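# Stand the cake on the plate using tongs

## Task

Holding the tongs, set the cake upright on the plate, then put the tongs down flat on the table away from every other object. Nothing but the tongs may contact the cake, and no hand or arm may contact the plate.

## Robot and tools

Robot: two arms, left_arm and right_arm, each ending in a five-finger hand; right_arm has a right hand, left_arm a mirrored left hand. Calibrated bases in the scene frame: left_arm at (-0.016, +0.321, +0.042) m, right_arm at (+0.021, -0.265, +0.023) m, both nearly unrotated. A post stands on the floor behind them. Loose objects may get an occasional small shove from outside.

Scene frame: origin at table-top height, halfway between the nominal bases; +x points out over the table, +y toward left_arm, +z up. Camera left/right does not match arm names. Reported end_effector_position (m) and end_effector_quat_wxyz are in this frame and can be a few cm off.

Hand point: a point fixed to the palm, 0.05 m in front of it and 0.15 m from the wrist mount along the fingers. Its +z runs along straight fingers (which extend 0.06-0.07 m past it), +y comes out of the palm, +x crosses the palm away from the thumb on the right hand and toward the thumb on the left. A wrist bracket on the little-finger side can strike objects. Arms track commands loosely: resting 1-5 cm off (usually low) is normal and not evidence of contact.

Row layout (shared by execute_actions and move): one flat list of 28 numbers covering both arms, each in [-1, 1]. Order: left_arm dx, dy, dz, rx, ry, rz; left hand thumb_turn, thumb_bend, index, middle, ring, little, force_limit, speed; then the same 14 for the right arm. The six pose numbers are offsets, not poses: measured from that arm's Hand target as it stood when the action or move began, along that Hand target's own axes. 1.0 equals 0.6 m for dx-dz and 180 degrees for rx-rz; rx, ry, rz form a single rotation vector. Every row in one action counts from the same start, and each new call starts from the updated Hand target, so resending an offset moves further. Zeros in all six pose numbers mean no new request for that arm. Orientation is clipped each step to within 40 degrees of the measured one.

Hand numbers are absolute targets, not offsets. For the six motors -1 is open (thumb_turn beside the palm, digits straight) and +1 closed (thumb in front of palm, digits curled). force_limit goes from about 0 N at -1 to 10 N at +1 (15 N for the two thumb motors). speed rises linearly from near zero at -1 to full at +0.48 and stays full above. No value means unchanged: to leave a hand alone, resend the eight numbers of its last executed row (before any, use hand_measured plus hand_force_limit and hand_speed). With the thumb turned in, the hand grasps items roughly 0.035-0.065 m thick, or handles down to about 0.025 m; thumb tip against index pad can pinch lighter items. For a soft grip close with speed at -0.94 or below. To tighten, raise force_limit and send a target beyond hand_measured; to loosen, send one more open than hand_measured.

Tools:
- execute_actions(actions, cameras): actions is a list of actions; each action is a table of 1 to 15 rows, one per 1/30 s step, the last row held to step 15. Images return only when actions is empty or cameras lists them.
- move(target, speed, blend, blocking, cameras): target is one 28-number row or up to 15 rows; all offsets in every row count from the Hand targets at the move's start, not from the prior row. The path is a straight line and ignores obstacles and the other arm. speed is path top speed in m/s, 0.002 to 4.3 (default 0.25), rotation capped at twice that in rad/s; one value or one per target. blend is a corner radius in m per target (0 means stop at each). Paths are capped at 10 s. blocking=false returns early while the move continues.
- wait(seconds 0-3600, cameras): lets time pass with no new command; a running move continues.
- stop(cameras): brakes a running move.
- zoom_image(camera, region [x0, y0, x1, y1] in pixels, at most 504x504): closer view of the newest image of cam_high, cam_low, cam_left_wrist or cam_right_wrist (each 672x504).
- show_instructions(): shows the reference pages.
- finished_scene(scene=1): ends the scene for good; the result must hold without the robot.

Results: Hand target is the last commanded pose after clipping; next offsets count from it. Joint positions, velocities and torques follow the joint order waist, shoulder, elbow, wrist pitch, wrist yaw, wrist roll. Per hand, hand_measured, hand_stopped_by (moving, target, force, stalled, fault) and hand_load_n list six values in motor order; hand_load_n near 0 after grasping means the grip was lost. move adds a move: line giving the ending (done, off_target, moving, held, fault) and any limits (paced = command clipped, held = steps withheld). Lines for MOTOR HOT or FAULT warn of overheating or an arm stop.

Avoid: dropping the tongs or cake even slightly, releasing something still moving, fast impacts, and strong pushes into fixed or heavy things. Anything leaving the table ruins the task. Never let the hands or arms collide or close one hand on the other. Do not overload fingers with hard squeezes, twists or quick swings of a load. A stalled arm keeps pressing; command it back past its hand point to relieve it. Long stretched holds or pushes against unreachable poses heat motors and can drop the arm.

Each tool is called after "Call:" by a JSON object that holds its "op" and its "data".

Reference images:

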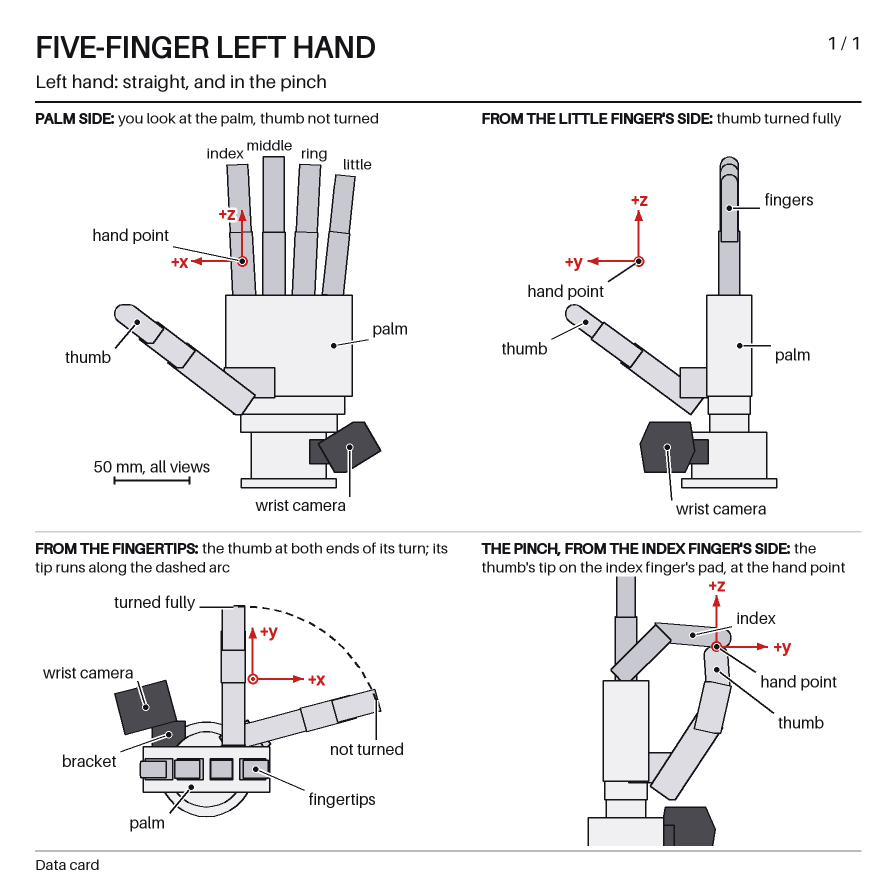

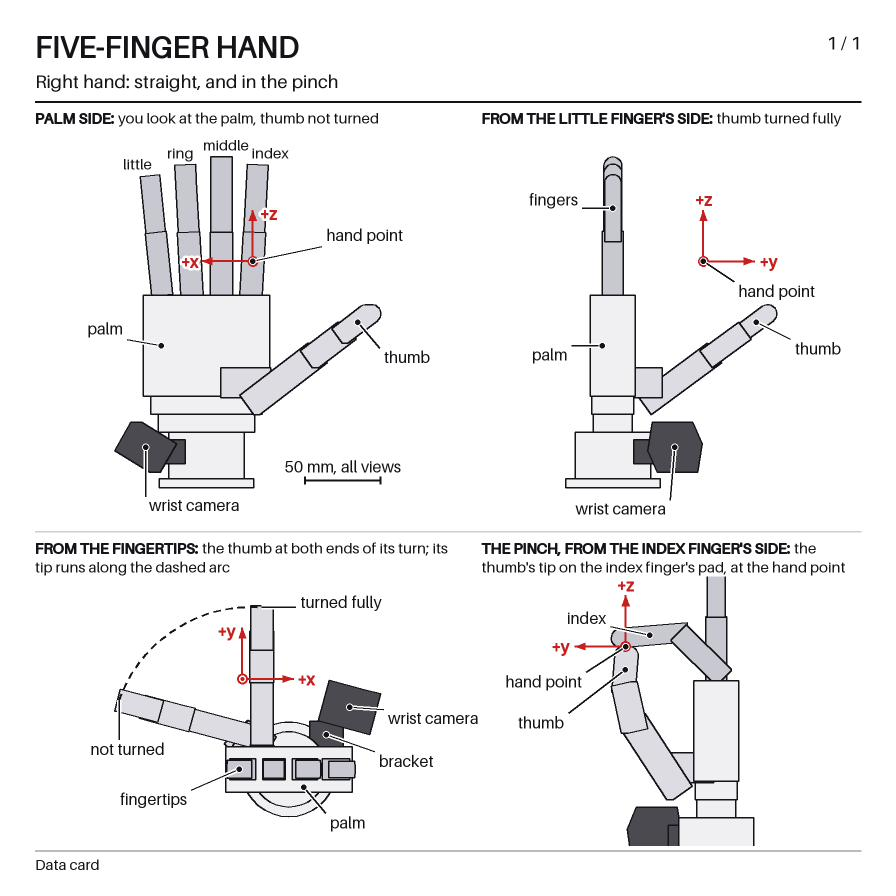

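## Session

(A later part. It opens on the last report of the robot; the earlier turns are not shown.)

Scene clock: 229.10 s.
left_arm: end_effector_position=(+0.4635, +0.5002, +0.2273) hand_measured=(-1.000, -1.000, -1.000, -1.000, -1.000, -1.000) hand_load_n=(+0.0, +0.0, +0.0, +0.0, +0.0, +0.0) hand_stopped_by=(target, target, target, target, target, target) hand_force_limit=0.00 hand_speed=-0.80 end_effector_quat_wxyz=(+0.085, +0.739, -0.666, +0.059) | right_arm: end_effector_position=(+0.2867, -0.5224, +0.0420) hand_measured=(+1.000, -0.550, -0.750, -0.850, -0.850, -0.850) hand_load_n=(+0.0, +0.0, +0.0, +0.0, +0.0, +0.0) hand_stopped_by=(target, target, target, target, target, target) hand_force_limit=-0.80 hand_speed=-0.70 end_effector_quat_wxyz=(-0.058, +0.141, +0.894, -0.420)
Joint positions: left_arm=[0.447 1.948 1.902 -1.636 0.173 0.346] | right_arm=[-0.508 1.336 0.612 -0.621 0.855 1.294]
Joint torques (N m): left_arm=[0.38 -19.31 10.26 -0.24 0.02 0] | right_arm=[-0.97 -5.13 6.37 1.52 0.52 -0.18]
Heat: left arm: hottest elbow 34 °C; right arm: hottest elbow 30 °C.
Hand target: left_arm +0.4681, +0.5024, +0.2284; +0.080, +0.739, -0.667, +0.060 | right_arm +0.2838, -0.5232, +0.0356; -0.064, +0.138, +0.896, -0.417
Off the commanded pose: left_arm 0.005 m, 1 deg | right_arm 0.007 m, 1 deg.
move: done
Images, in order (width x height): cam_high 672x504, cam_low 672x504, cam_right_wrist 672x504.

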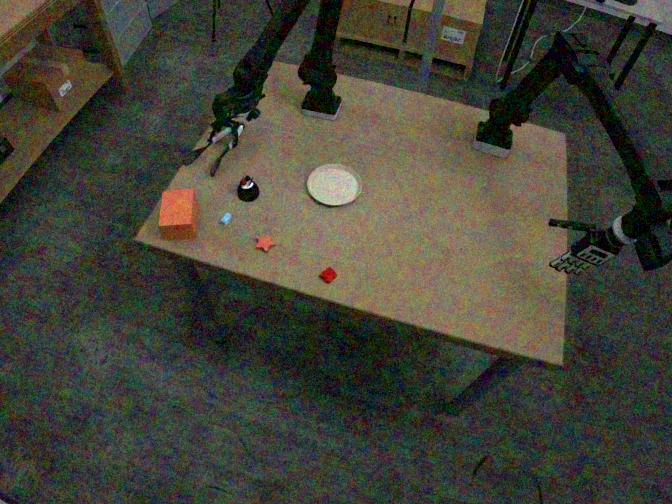

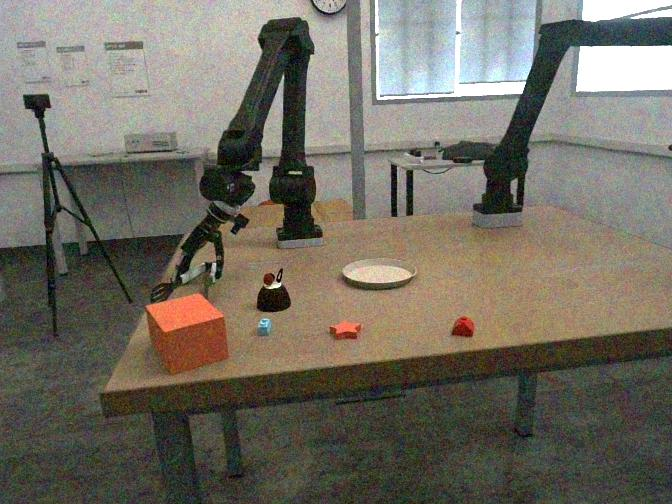

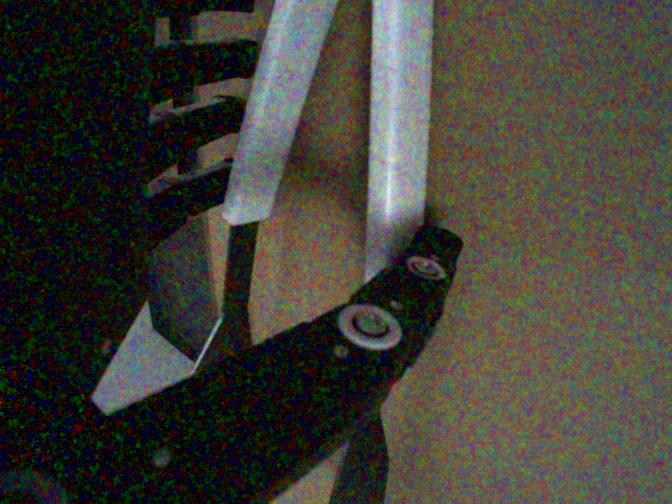

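Call:
{"op": "move", "data": {"target": [[0,0,0,0,0,0,-1,-1,-1,-1,-1,-1,0,-0.8,0,0,0,0,0,0,1,-0.4,-0.6,-0.62,-0.85,-0.85,-0.5,-0.8]], "speed": 0.05, "cameras": ["cam_low","cam_high","cam_right_wrist"]}}

Call:
{"op": "zoom_image", "data": {"camera": "cam_low", "region": [150, 220, 250, 320]}}

Call:
{"op": "zoom_image", "data": {"camera": "cam_high", "region": [170, 90, 270, 190]}}

Scene clock: 235.17 s.
left_arm: end_effector_position=(+0.4635, +0.5002, +0.2273) hand_measured=(-1.000, -1.000, -1.000, -1.000, -1.000, -1.000) hand_load_n=(+0.0, +0.0, +0.0, +0.0, +0.0, +0.0) hand_stopped_by=(target, target, target, target, target, target) hand_force_limit=0.00 hand_speed=-0.80 end_effector_quat_wxyz=(+0.085, +0.739, -0.666, +0.059) | right_arm: end_effector_position=(+0.2869, -0.5241, +0.0432) hand_measured=(+1.000, -0.478, -0.604, -0.778, -0.850, -0.850) hand_load_n=(-0.5, +4.5, +3.5, +0.5, +0.0, -0.5) hand_stopped_by=(target, force, force, force, target, target) hand_force_limit=-0.50 hand_speed=-0.80 end_effector_quat_wxyz=(-0.058, +0.142, +0.892, -0.424)
Joint positions: left_arm=[0.447 1.948 1.902 -1.636 0.173 0.346] | right_arm=[-0.508 1.336 0.612 -0.616 0.863 1.294]
Joint torques (N m): left_arm=[0.32 -19.19 10.36 -0.38 0 -0.01] | right_arm=[-0.91 -5.13 6.38 1.25 0.17 -0.18]
Heat: left arm: hottest elbow 35 °C; right arm: hottest elbow 30 °C.
Hand target: left_arm +0.4681, +0.5024, +0.2284; +0.080, +0.739, -0.667, +0.060 | right_arm +0.2838, -0.5232, +0.0356; -0.064, +0.138, +0.896, -0.417
Off the commanded pose: left_arm 0.005 m, 1 deg | right_arm 0.008 m, 1 deg.
move: done
Images, in order (width x height): cam_high 672x504, cam_low 672x504, cam_right_wrist 672x504.

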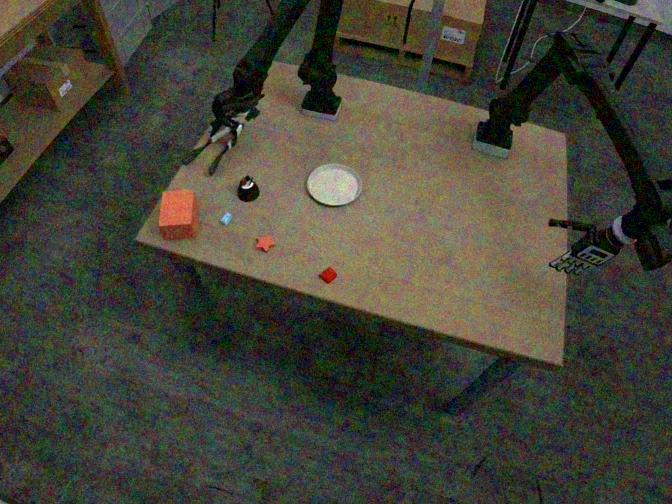

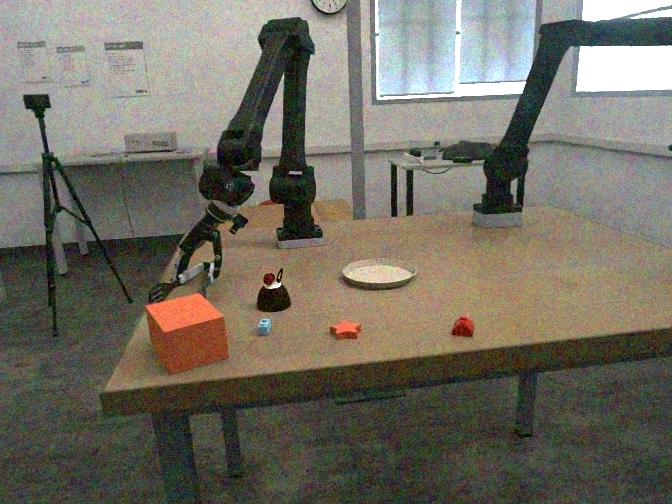

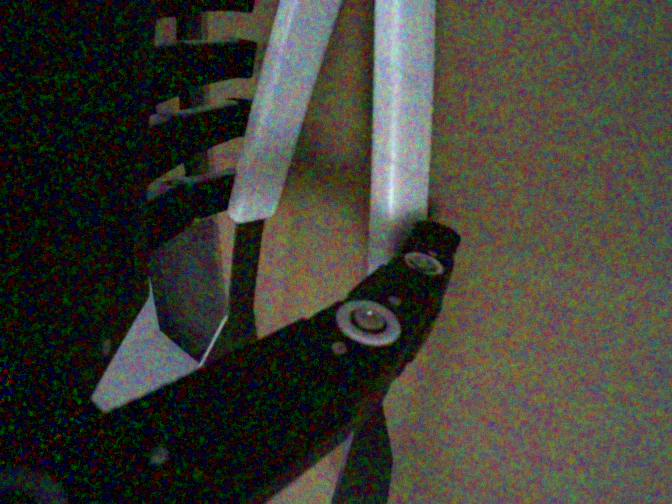

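Scaled by 5.040 from the camera's image (finer frame: 960x720).

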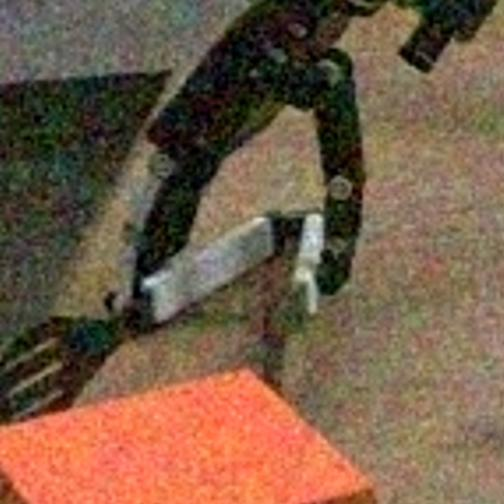

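Scaled by 5.040 from the camera's image (finer frame: 960x720).

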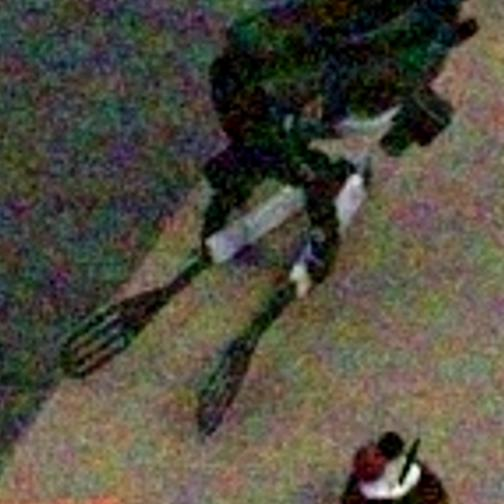

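Call:
{"op": "move", "data": {"target": [[0,0,0,0,0,0,-1,-1,-1,-1,-1,-1,0,-0.8,0,0,0,0,0,0,1,-0.42,-0.56,-0.65,-0.75,-0.8,-0.1,-0.85]], "speed": 0.05, "cameras": ["cam_low","cam_right_wrist"]}}

Call:
{"op": "zoom_image", "data": {"camera": "cam_low", "region": [150, 220, 250, 320]}}

Scene clock: 239.87 s.
left_arm: end_effector_position=(+0.4635, +0.5002, +0.2273) hand_measured=(-1.000, -1.000, -1.000, -1.000, -1.000, -1.000) hand_load_n=(+0.0, +0.0, +0.0, +0.0, +0.0, +0.0) hand_stopped_by=(target, target, target, target, target, target) hand_force_limit=0.00 hand_speed=-0.80 end_effector_quat_wxyz=(+0.085, +0.739, -0.666, +0.059) | right_arm: end_effector_position=(+0.2862, -0.5269, +0.0445) hand_measured=(+1.000, -0.424, -0.562, -0.712, -0.750, -0.800) hand_load_n=(-0.5, +6.0, +3.5, +4.0, +0.0, +0.0) hand_stopped_by=(target, target, target, force, target, target) hand_force_limit=-0.10 hand_speed=-0.85 end_effector_quat_wxyz=(-0.058, +0.145, +0.890, -0.429)
Joint positions: left_arm=[0.447 1.948 1.902 -1.636 0.173 0.346] | right_arm=[-0.512 1.336 0.612 -0.611 0.872 1.294]
Joint torques (N m): left_arm=[0.21 -19.31 10.37 -0.27 0.03 0.01] | right_arm=[-0.67 -5.19 6.39 1.02 -0.22 -0.18]
Heat: left arm: hottest elbow 35 °C; right arm: hottest elbow 29 °C.
Hand target: left_arm +0.4681, +0.5024, +0.2284; +0.080, +0.739, -0.667, +0.060 | right_arm +0.2839, -0.5231, +0.0356; -0.064, +0.138, +0.896, -0.417
Off the commanded pose: left_arm 0.005 m, 1 deg | right_arm 0.010 m, 2 deg.
move: done

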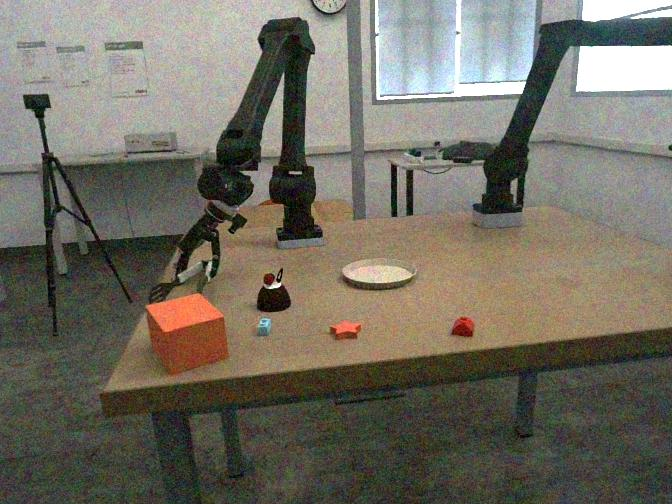

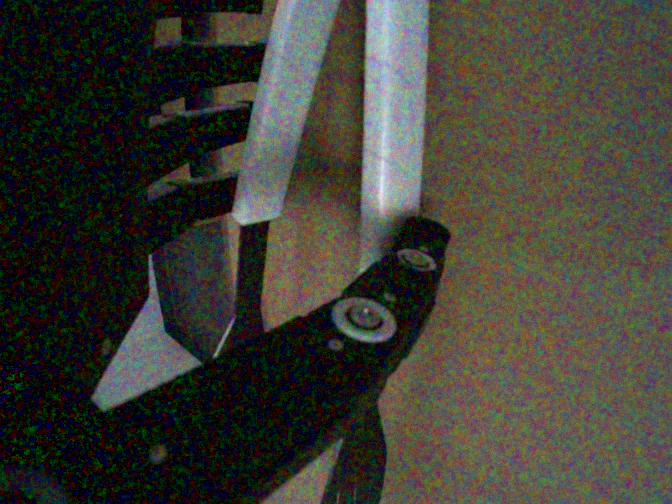

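Scaled by 5.040 from the camera's image (finer frame: 960x720).

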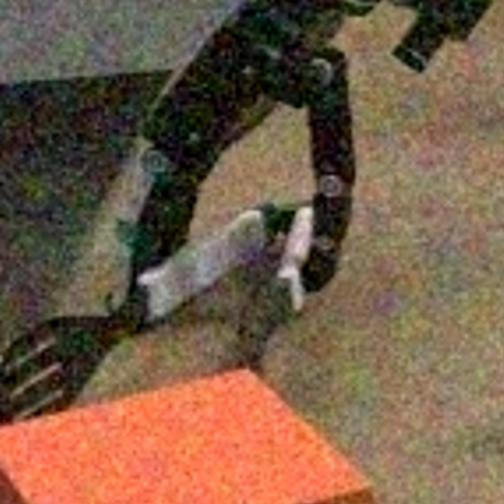

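Call:
{"op": "move", "data": {"target": [[0,0,0,0,0,0,-1,-1,-1,-1,-1,-1,0,-0.8,0,-0.083,-0.0697,0,0,0,1,-0.42,-0.56,-0.65,-0.75,-0.8,-0.1,-0.85]], "speed": 0.05, "cameras": ["cam_low","cam_high","cam_right_wrist"]}}

Call:
{"op": "zoom_image", "data": {"camera": "cam_low", "region": [130, 200, 270, 320]}}

Call:
{"op": "zoom_image", "data": {"camera": "cam_high", "region": [170, 90, 270, 190]}}

Scene clock: 245.37 s.
left_arm: end_effector_position=(+0.4635, +0.5002, +0.2273) hand_measured=(-1.000, -1.000, -1.000, -1.000, -1.000, -1.000) hand_load_n=(+0.0, -0.5, +0.0, +0.0, +0.0, +0.0) hand_stopped_by=(target, target, target, target, target, target) hand_force_limit=0.00 hand_speed=-0.80 end_effector_quat_wxyz=(+0.085, +0.739, -0.666, +0.059) | right_arm: end_effector_position=(+0.2710, -0.5150, +0.0828) hand_measured=(+1.000, -0.424, -0.562, -0.712, -0.750, -0.800) hand_load_n=(+0.0, +6.0, +3.5, +0.0, +0.0, +0.0) hand_stopped_by=(target, target, target, force, target, target) hand_force_limit=-0.10 hand_speed=-0.85 end_effector_quat_wxyz=(-0.078, +0.132, +0.898, -0.413)
Joint positions: left_arm=[0.447 1.948 1.902 -1.636 0.173 0.346] | right_arm=[-0.512 1.224 0.659 -0.824 0.853 1.289]
Joint torques (N m): left_arm=[0.03 -19.37 10.32 -0.31 0.03 0.02] | right_arm=[-0.73 -6.36 10.71 0.23 0.61 -0.15]
Heat: left arm: hottest elbow 35 °C; right arm: hottest elbow 29 °C.
Hand target: left_arm +0.4681, +0.5024, +0.2284; +0.080, +0.739, -0.667, +0.060 | right_arm +0.2838, -0.5232, +0.1006; -0.064, +0.138, +0.896, -0.417
Off the commanded pose: left_arm 0.005 m, 1 deg | right_arm 0.023 m, 2 deg.
move: off_target (right_arm)
Images, in order (width x height): cam_high 672x504, cam_low 672x504, cam_right_wrist 672x504.

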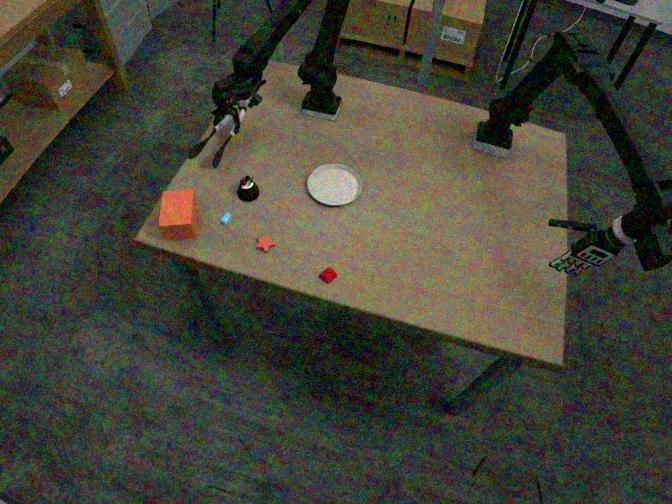

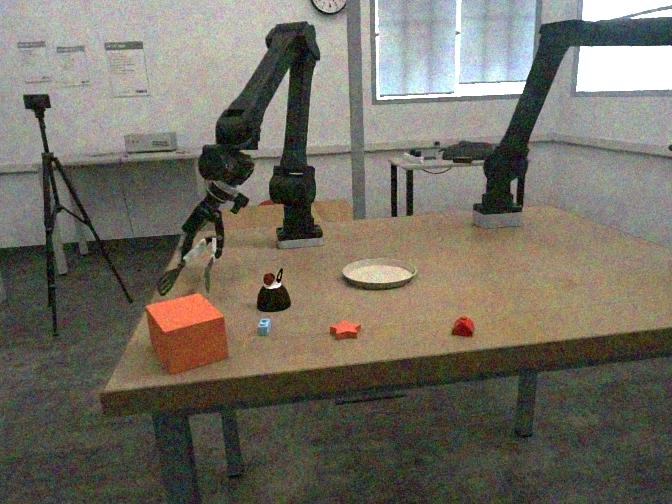

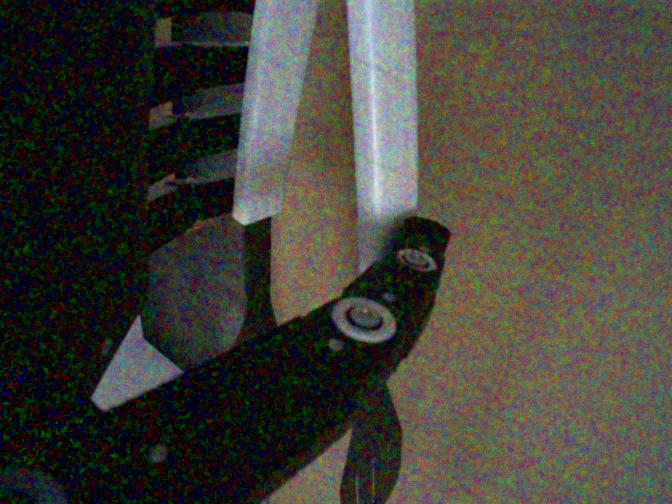

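Scaled by 3.600 from the camera's image (finer frame: 960x720).

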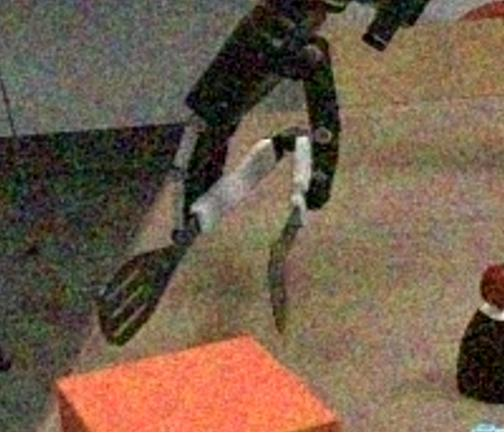

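Scaled by 5.040 from the camera's image (finer frame: 960x720).

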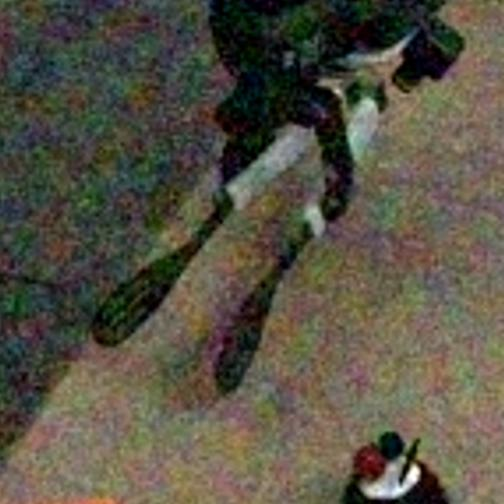

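Call:
{"op": "move", "data": {"target": [[0,0,0,0,0,0,-1,-1,-1,-1,-1,-1,0,-0.8,0,0,0,0,0,0,1,-0.42,-0.55,-0.58,-0.6,-0.8,0.0,-0.85]], "speed": 0.05, "cameras": ["cam_low","cam_high","cam_right_wrist"]}}

Call:
{"op": "zoom_image", "data": {"camera": "cam_low", "region": [130, 200, 270, 320]}}

Call:
{"op": "zoom_image", "data": {"camera": "cam_high", "region": [170, 90, 270, 190]}}

Scene clock: 250.33 s.
left_arm: end_effector_position=(+0.4635, +0.5002, +0.2273) hand_measured=(-1.000, -1.000, -1.000, -1.000, -1.000, -1.000) hand_load_n=(+0.0, -0.5, +0.0, +0.0, +0.0, +0.0) hand_stopped_by=(target, target, target, target, target, target) hand_force_limit=0.00 hand_speed=-0.80 end_effector_quat_wxyz=(+0.085, +0.739, -0.666, +0.059) | right_arm: end_effector_position=(+0.2709, -0.5150, +0.0828) hand_measured=(+1.000, -0.424, -0.552, -0.580, -0.600, -0.800) hand_load_n=(+0.0, +5.5, +3.5, +0.0, +0.5, +0.0) hand_stopped_by=(target, target, target, target, target, target) hand_force_limit=0.00 hand_speed=-0.85 end_effector_quat_wxyz=(-0.078, +0.132, +0.898, -0.413)
Joint positions: left_arm=[0.447 1.948 1.902 -1.636 0.173 0.346] | right_arm=[-0.512 1.224 0.659 -0.824 0.853 1.289]
Joint torques (N m): left_arm=[0.38 -19.02 10.43 -0.38 0.02 -0.01] | right_arm=[-0.73 -6.36 10.71 0.28 0.61 -0.15]
Heat: left arm: hottest elbow 35 °C; right arm: hottest elbow 30 °C.
Hand target: left_arm +0.4681, +0.5024, +0.2284; +0.080, +0.739, -0.667, +0.060 | right_arm +0.2837, -0.5231, +0.1006; -0.064, +0.138, +0.896, -0.417
Off the commanded pose: left_arm 0.005 m, 1 deg | right_arm 0.023 m, 2 deg.
move: done
Images, in order (width x height): cam_high 672x504, cam_low 672x504, cam_right_wrist 672x504.

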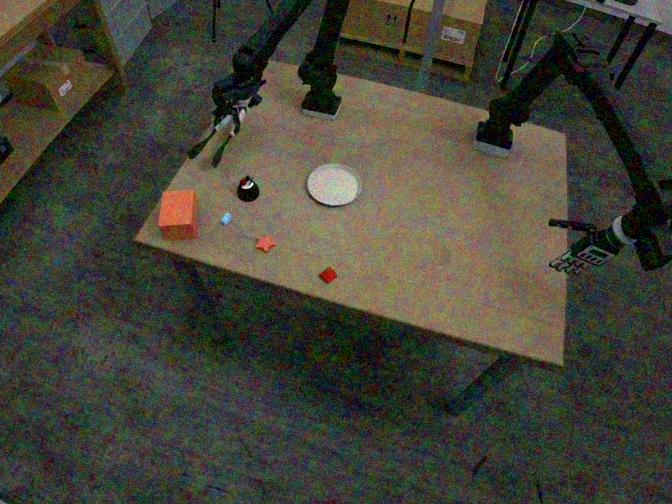

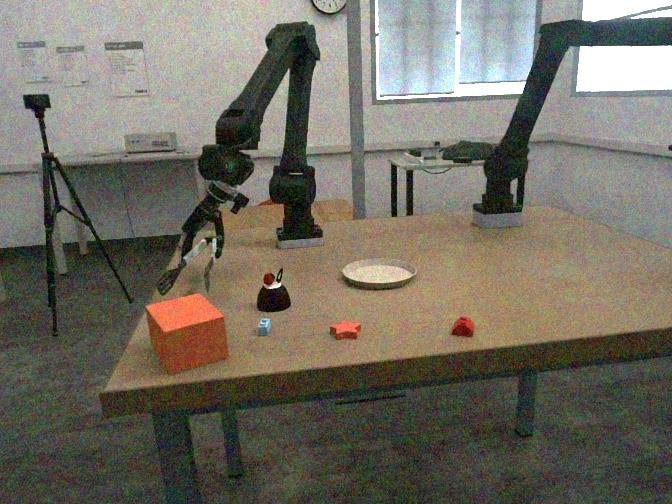

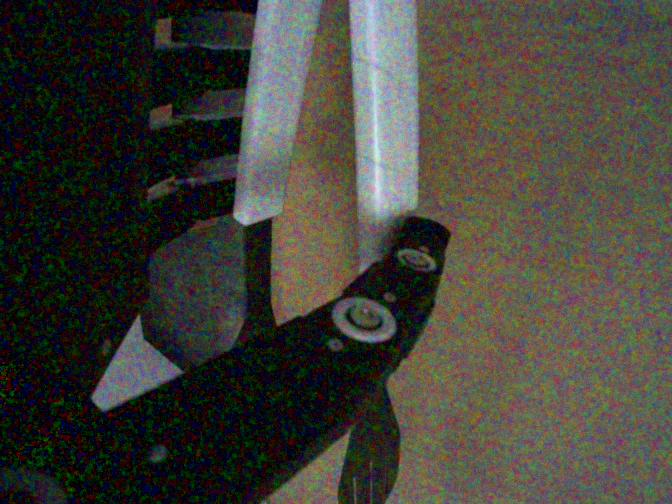

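Scaled by 3.600 from the camera's image (finer frame: 960x720).

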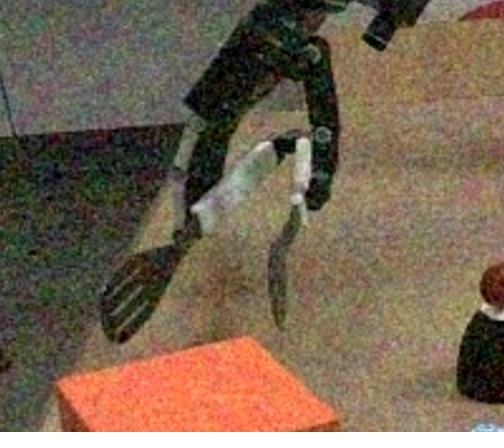

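Scaled by 5.040 from the camera's image (finer frame: 960x720).

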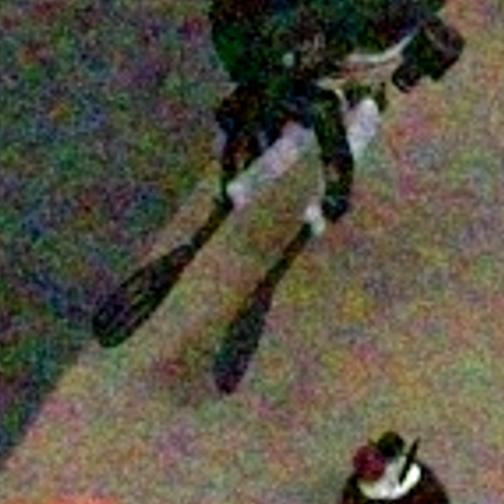

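Call:
{"op": "move", "data": {"target": [[0,0,0,0,0,0,-1,-1,-1,-1,-1,-1,0,-0.8,0.02,-0.0357,-0.113,0,0,0,1,-0.42,-0.55,-0.58,-0.6,-0.8,0.0,-0.85]], "speed": 0.06, "cameras": ["cam_low","cam_high","cam_right_wrist"]}}

Call:
{"op": "zoom_image", "data": {"camera": "cam_low", "region": [130, 180, 270, 300]}}

Call:
{"op": "zoom_image", "data": {"camera": "cam_high", "region": [180, 70, 280, 170]}}

Scene clock: 280.27 s.
left_arm: end_effector_position=(+0.4635, +0.5002, +0.2273) hand_measured=(-1.000, -1.000, -1.000, -1.000, -1.000, -1.000) hand_load_n=(+0.0, +0.0, +0.0, -0.5, +0.0, +0.0) hand_stopped_by=(target, target, target, target, target, target) hand_force_limit=0.00 hand_speed=-0.80 end_effector_quat_wxyz=(+0.085, +0.739, -0.666, +0.059) | right_arm: end_effector_position=(+0.2679, -0.4793, +0.1405) hand_measured=(+1.000, -0.424, -0.552, -0.580, -0.600, -0.800) hand_load_n=(-0.5, +5.5, +3.5, +0.0, +0.0, +0.0) hand_stopped_by=(target, target, target, target, target, target) hand_force_limit=0.00 hand_speed=-0.85 end_effector_quat_wxyz=(-0.087, +0.126, +0.899, -0.410)
Joint positions: left_arm=[0.447 1.948 1.902 -1.636 0.173 0.346] | right_arm=[-0.404 1.122 0.758 -1.166 0.865 1.447]
Joint torques (N m): left_arm=[0.32 -19.6 10.39 -0.38 0.04 0] | right_arm=[0.38 -5.25 11.51 0.03 0.9 0.15]
Heat: left arm: hottest elbow 35 °C; right arm: hottest elbow 34 °C.
Hand target: left_arm +0.4681, +0.5024, +0.2284; +0.080, +0.739, -0.667, +0.060 | right_arm +0.2837, -0.4832, +0.1606; -0.064, +0.138, +0.896, -0.417
Off the commanded pose: left_arm 0.005 m, 1 deg | right_arm 0.026 m, 3 deg.
move: off_target (right_arm)
Images, in order (width x height): cam_high 672x504, cam_low 672x504, cam_right_wrist 672x504.

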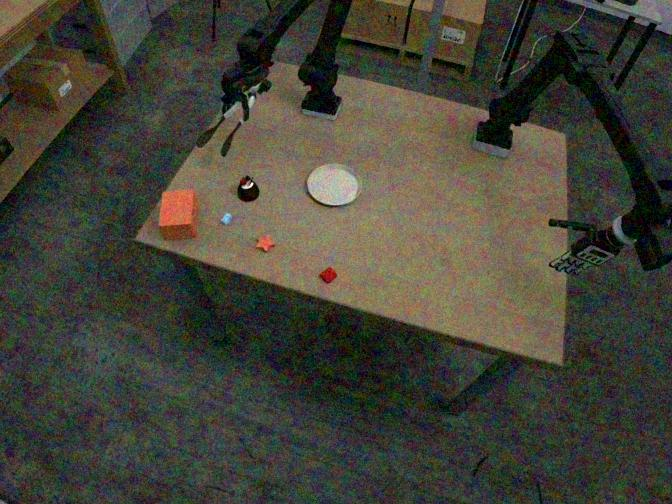

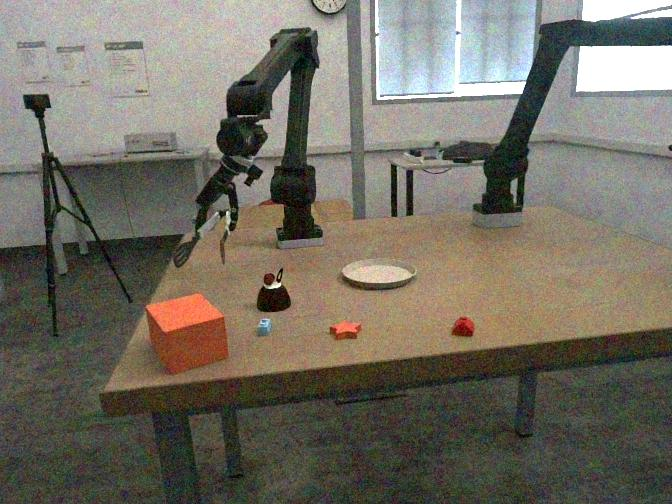

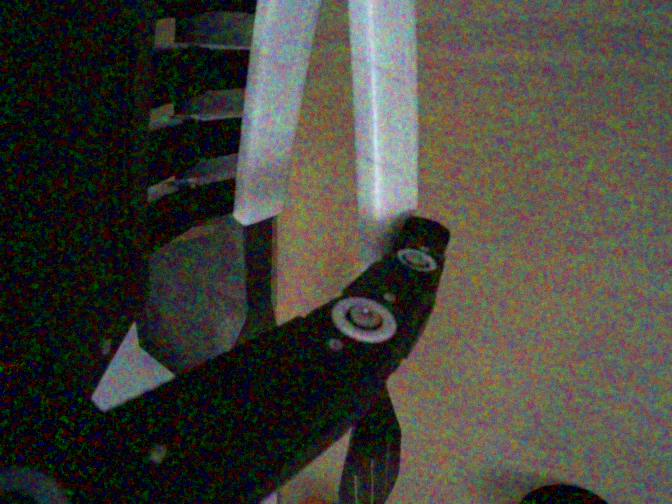

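Scaled by 3.600 from the camera's image (finer frame: 960x720).

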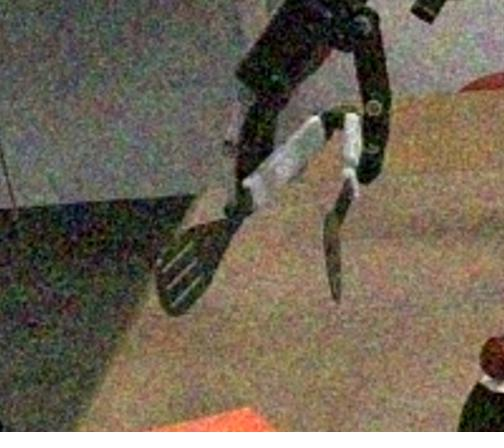

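Scaled by 5.040 from the camera's image (finer frame: 960x720).

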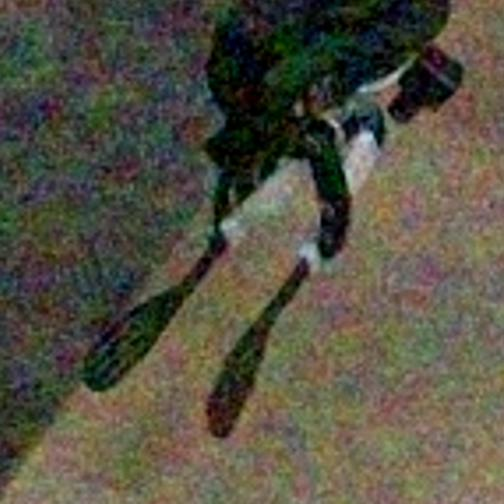

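Call:
{"op": "move", "data": {"target": [[0,0,0,0,0,0,-1,-1,-1,-1,-1,-1,0,-0.8,-0.0415,-0.0485,-0.2015,0,-0.2447,-0.2054,1,-0.41,-0.53,-0.58,-0.65,-0.8,0.2,-0.85]], "speed": 0.12, "cameras": ["cam_low","cam_high","cam_right_wrist"]}}

Call:
{"op": "zoom_image", "data": {"camera": "cam_low", "region": [180, 120, 340, 280]}}

Scene clock: 311.50 s.
left_arm: end_effector_position=(+0.4635, +0.5002, +0.2273) hand_measured=(-1.000, -1.000, -1.000, -1.000, -1.000, -1.000) hand_load_n=(+0.0, +0.0, +0.0, +0.0, +0.0, +0.0) hand_stopped_by=(target, target, target, target, target, target) hand_force_limit=0.00 hand_speed=-0.80 end_effector_quat_wxyz=(+0.085, +0.739, -0.666, +0.059) | right_arm: end_effector_position=(+0.3148, -0.4109, +0.2249) hand_measured=(+1.000, -0.414, -0.532, -0.580, -0.650, -0.800) hand_load_n=(-0.5, +6.0, +3.5, +0.0, -0.5, +0.0) hand_stopped_by=(target, target, target, target, target, target) hand_force_limit=0.20 hand_speed=-0.85 end_effector_quat_wxyz=(+0.118, -0.322, +0.864, -0.370)
Joint positions: left_arm=[0.447 1.948 1.902 -1.636 0.173 0.346] | right_arm=[-0.411 0.774 0.758 -0.826 0.361 0.329]
Joint torques (N m): left_arm=[0.26 -19.55 10.32 -0.39 0.02 -0.01] | right_arm=[-1.14 -2.43 14.04 2.63 0.03 -0.14]
Heat: left arm: hottest elbow 35 °C; right arm: hottest elbow 33 °C.
Hand target: left_arm +0.4681, +0.5024, +0.2284; +0.080, +0.739, -0.667, +0.060 | right_arm +0.3296, -0.4202, +0.2608; +0.145, -0.310, +0.852, -0.397
Off the commanded pose: left_arm 0.005 m, 1 deg | right_arm 0.040 m, 5 deg.
move: off_target (right_arm)
Images, in order (width x height): cam_high 672x504, cam_low 672x504, cam_right_wrist 672x504.

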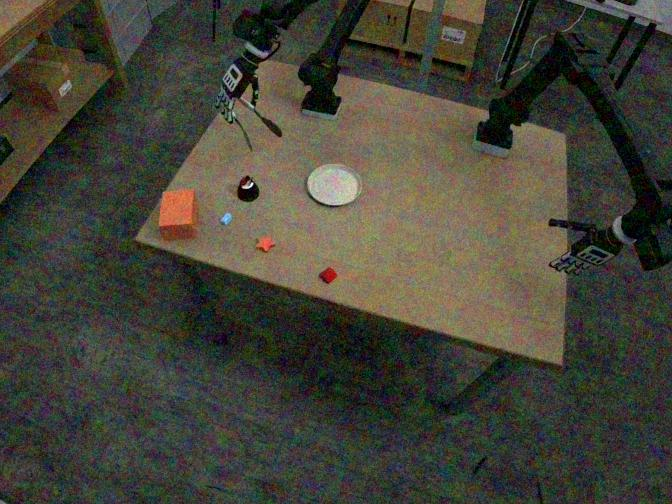

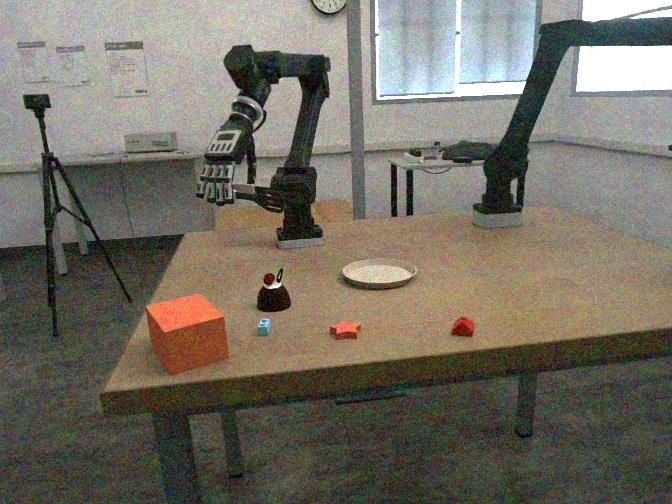

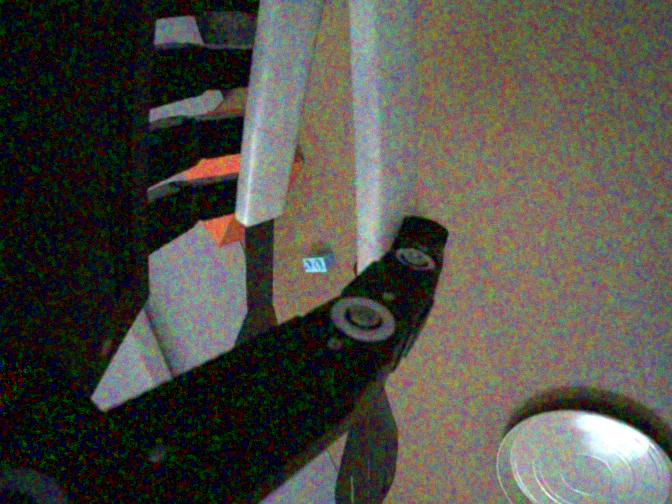

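Scaled by 3.150 from the camera's image (finer frame: 960x720).

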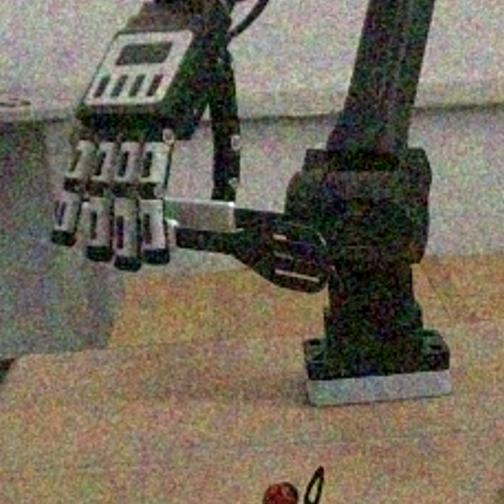

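Call:
{"op": "move", "data": {"target": [[0,0,0,0,0,0,-1,-1,-1,-1,-1,-1,0,-0.8,-0.0812,-0.0262,-0.0467,0.0679,-0.0449,-0.2813,1,-0.41,-0.53,-0.58,-0.65,-0.8,0.2,-0.85]], "speed": 0.12, "cameras": ["cam_low","cam_high","cam_right_wrist"]}}

Call:
{"op": "zoom_image", "data": {"camera": "cam_low", "region": [180, 120, 340, 280]}}

Scene clock: 320.90 s.
left_arm: end_effector_position=(+0.4635, +0.5002, +0.2273) hand_measured=(-1.000, -1.000, -1.000, -1.000, -1.000, -1.000) hand_load_n=(+0.0, +0.0, +0.0, +0.0, +0.0, +0.0) hand_stopped_by=(target, target, target, target, target, target) hand_force_limit=0.00 hand_speed=-0.80 end_effector_quat_wxyz=(+0.085, +0.739, -0.666, +0.059) | right_arm: end_effector_position=(+0.3414, -0.3801, +0.2595) hand_measured=(+1.000, -0.414, -0.532, -0.580, -0.650, -0.800) hand_load_n=(-0.5, +6.0, +4.0, +0.0, +0.0, +0.0) hand_stopped_by=(target, target, target, target, target, target) hand_force_limit=0.20 hand_speed=-0.85 end_effector_quat_wxyz=(-0.033, +0.663, -0.591, +0.458)
Joint positions: left_arm=[0.447 1.948 1.902 -1.636 0.173 0.346] | right_arm=[-0.128 0.774 0.789 -0.708 0.44 -0.43]
Joint torques (N m): left_arm=[0.26 -19.08 10.3 -0.32 -0.01 -0.01] | right_arm=[0.26 -1.08 14.15 2.88 0.25 -0.26]
Heat: left arm: hottest elbow 35 °C; right arm: hottest elbow 34 °C.
Hand target: left_arm +0.4681, +0.5024, +0.2284; +0.080, +0.739, -0.667, +0.060 | right_arm +0.3595, -0.3803, +0.2909; -0.051, +0.653, -0.580, +0.484
Off the commanded pose: left_arm 0.005 m, 1 deg | right_arm 0.036 m, 4 deg.
move: off_target (right_arm)
Images, in order (width x height): cam_high 672x504, cam_low 672x504, cam_right_wrist 672x504.

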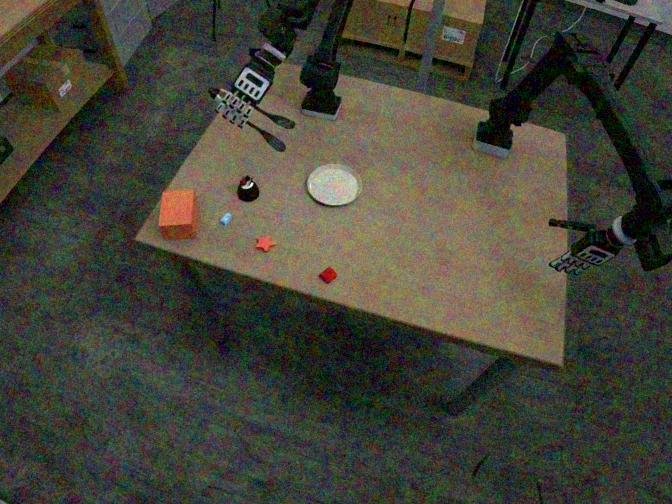

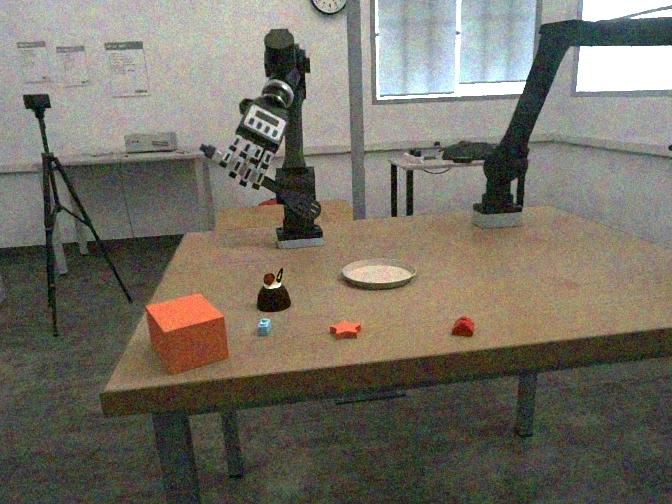

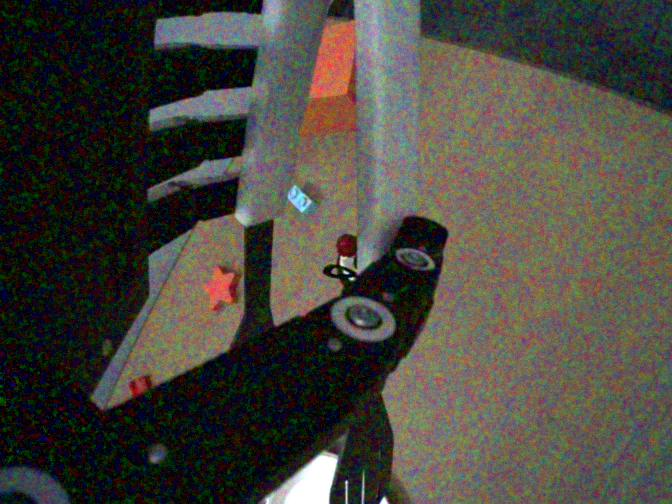

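Scaled by 3.150 from the camera's image (finer frame: 960x720).

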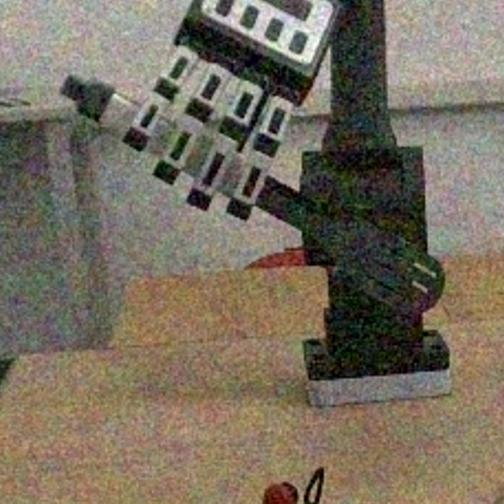

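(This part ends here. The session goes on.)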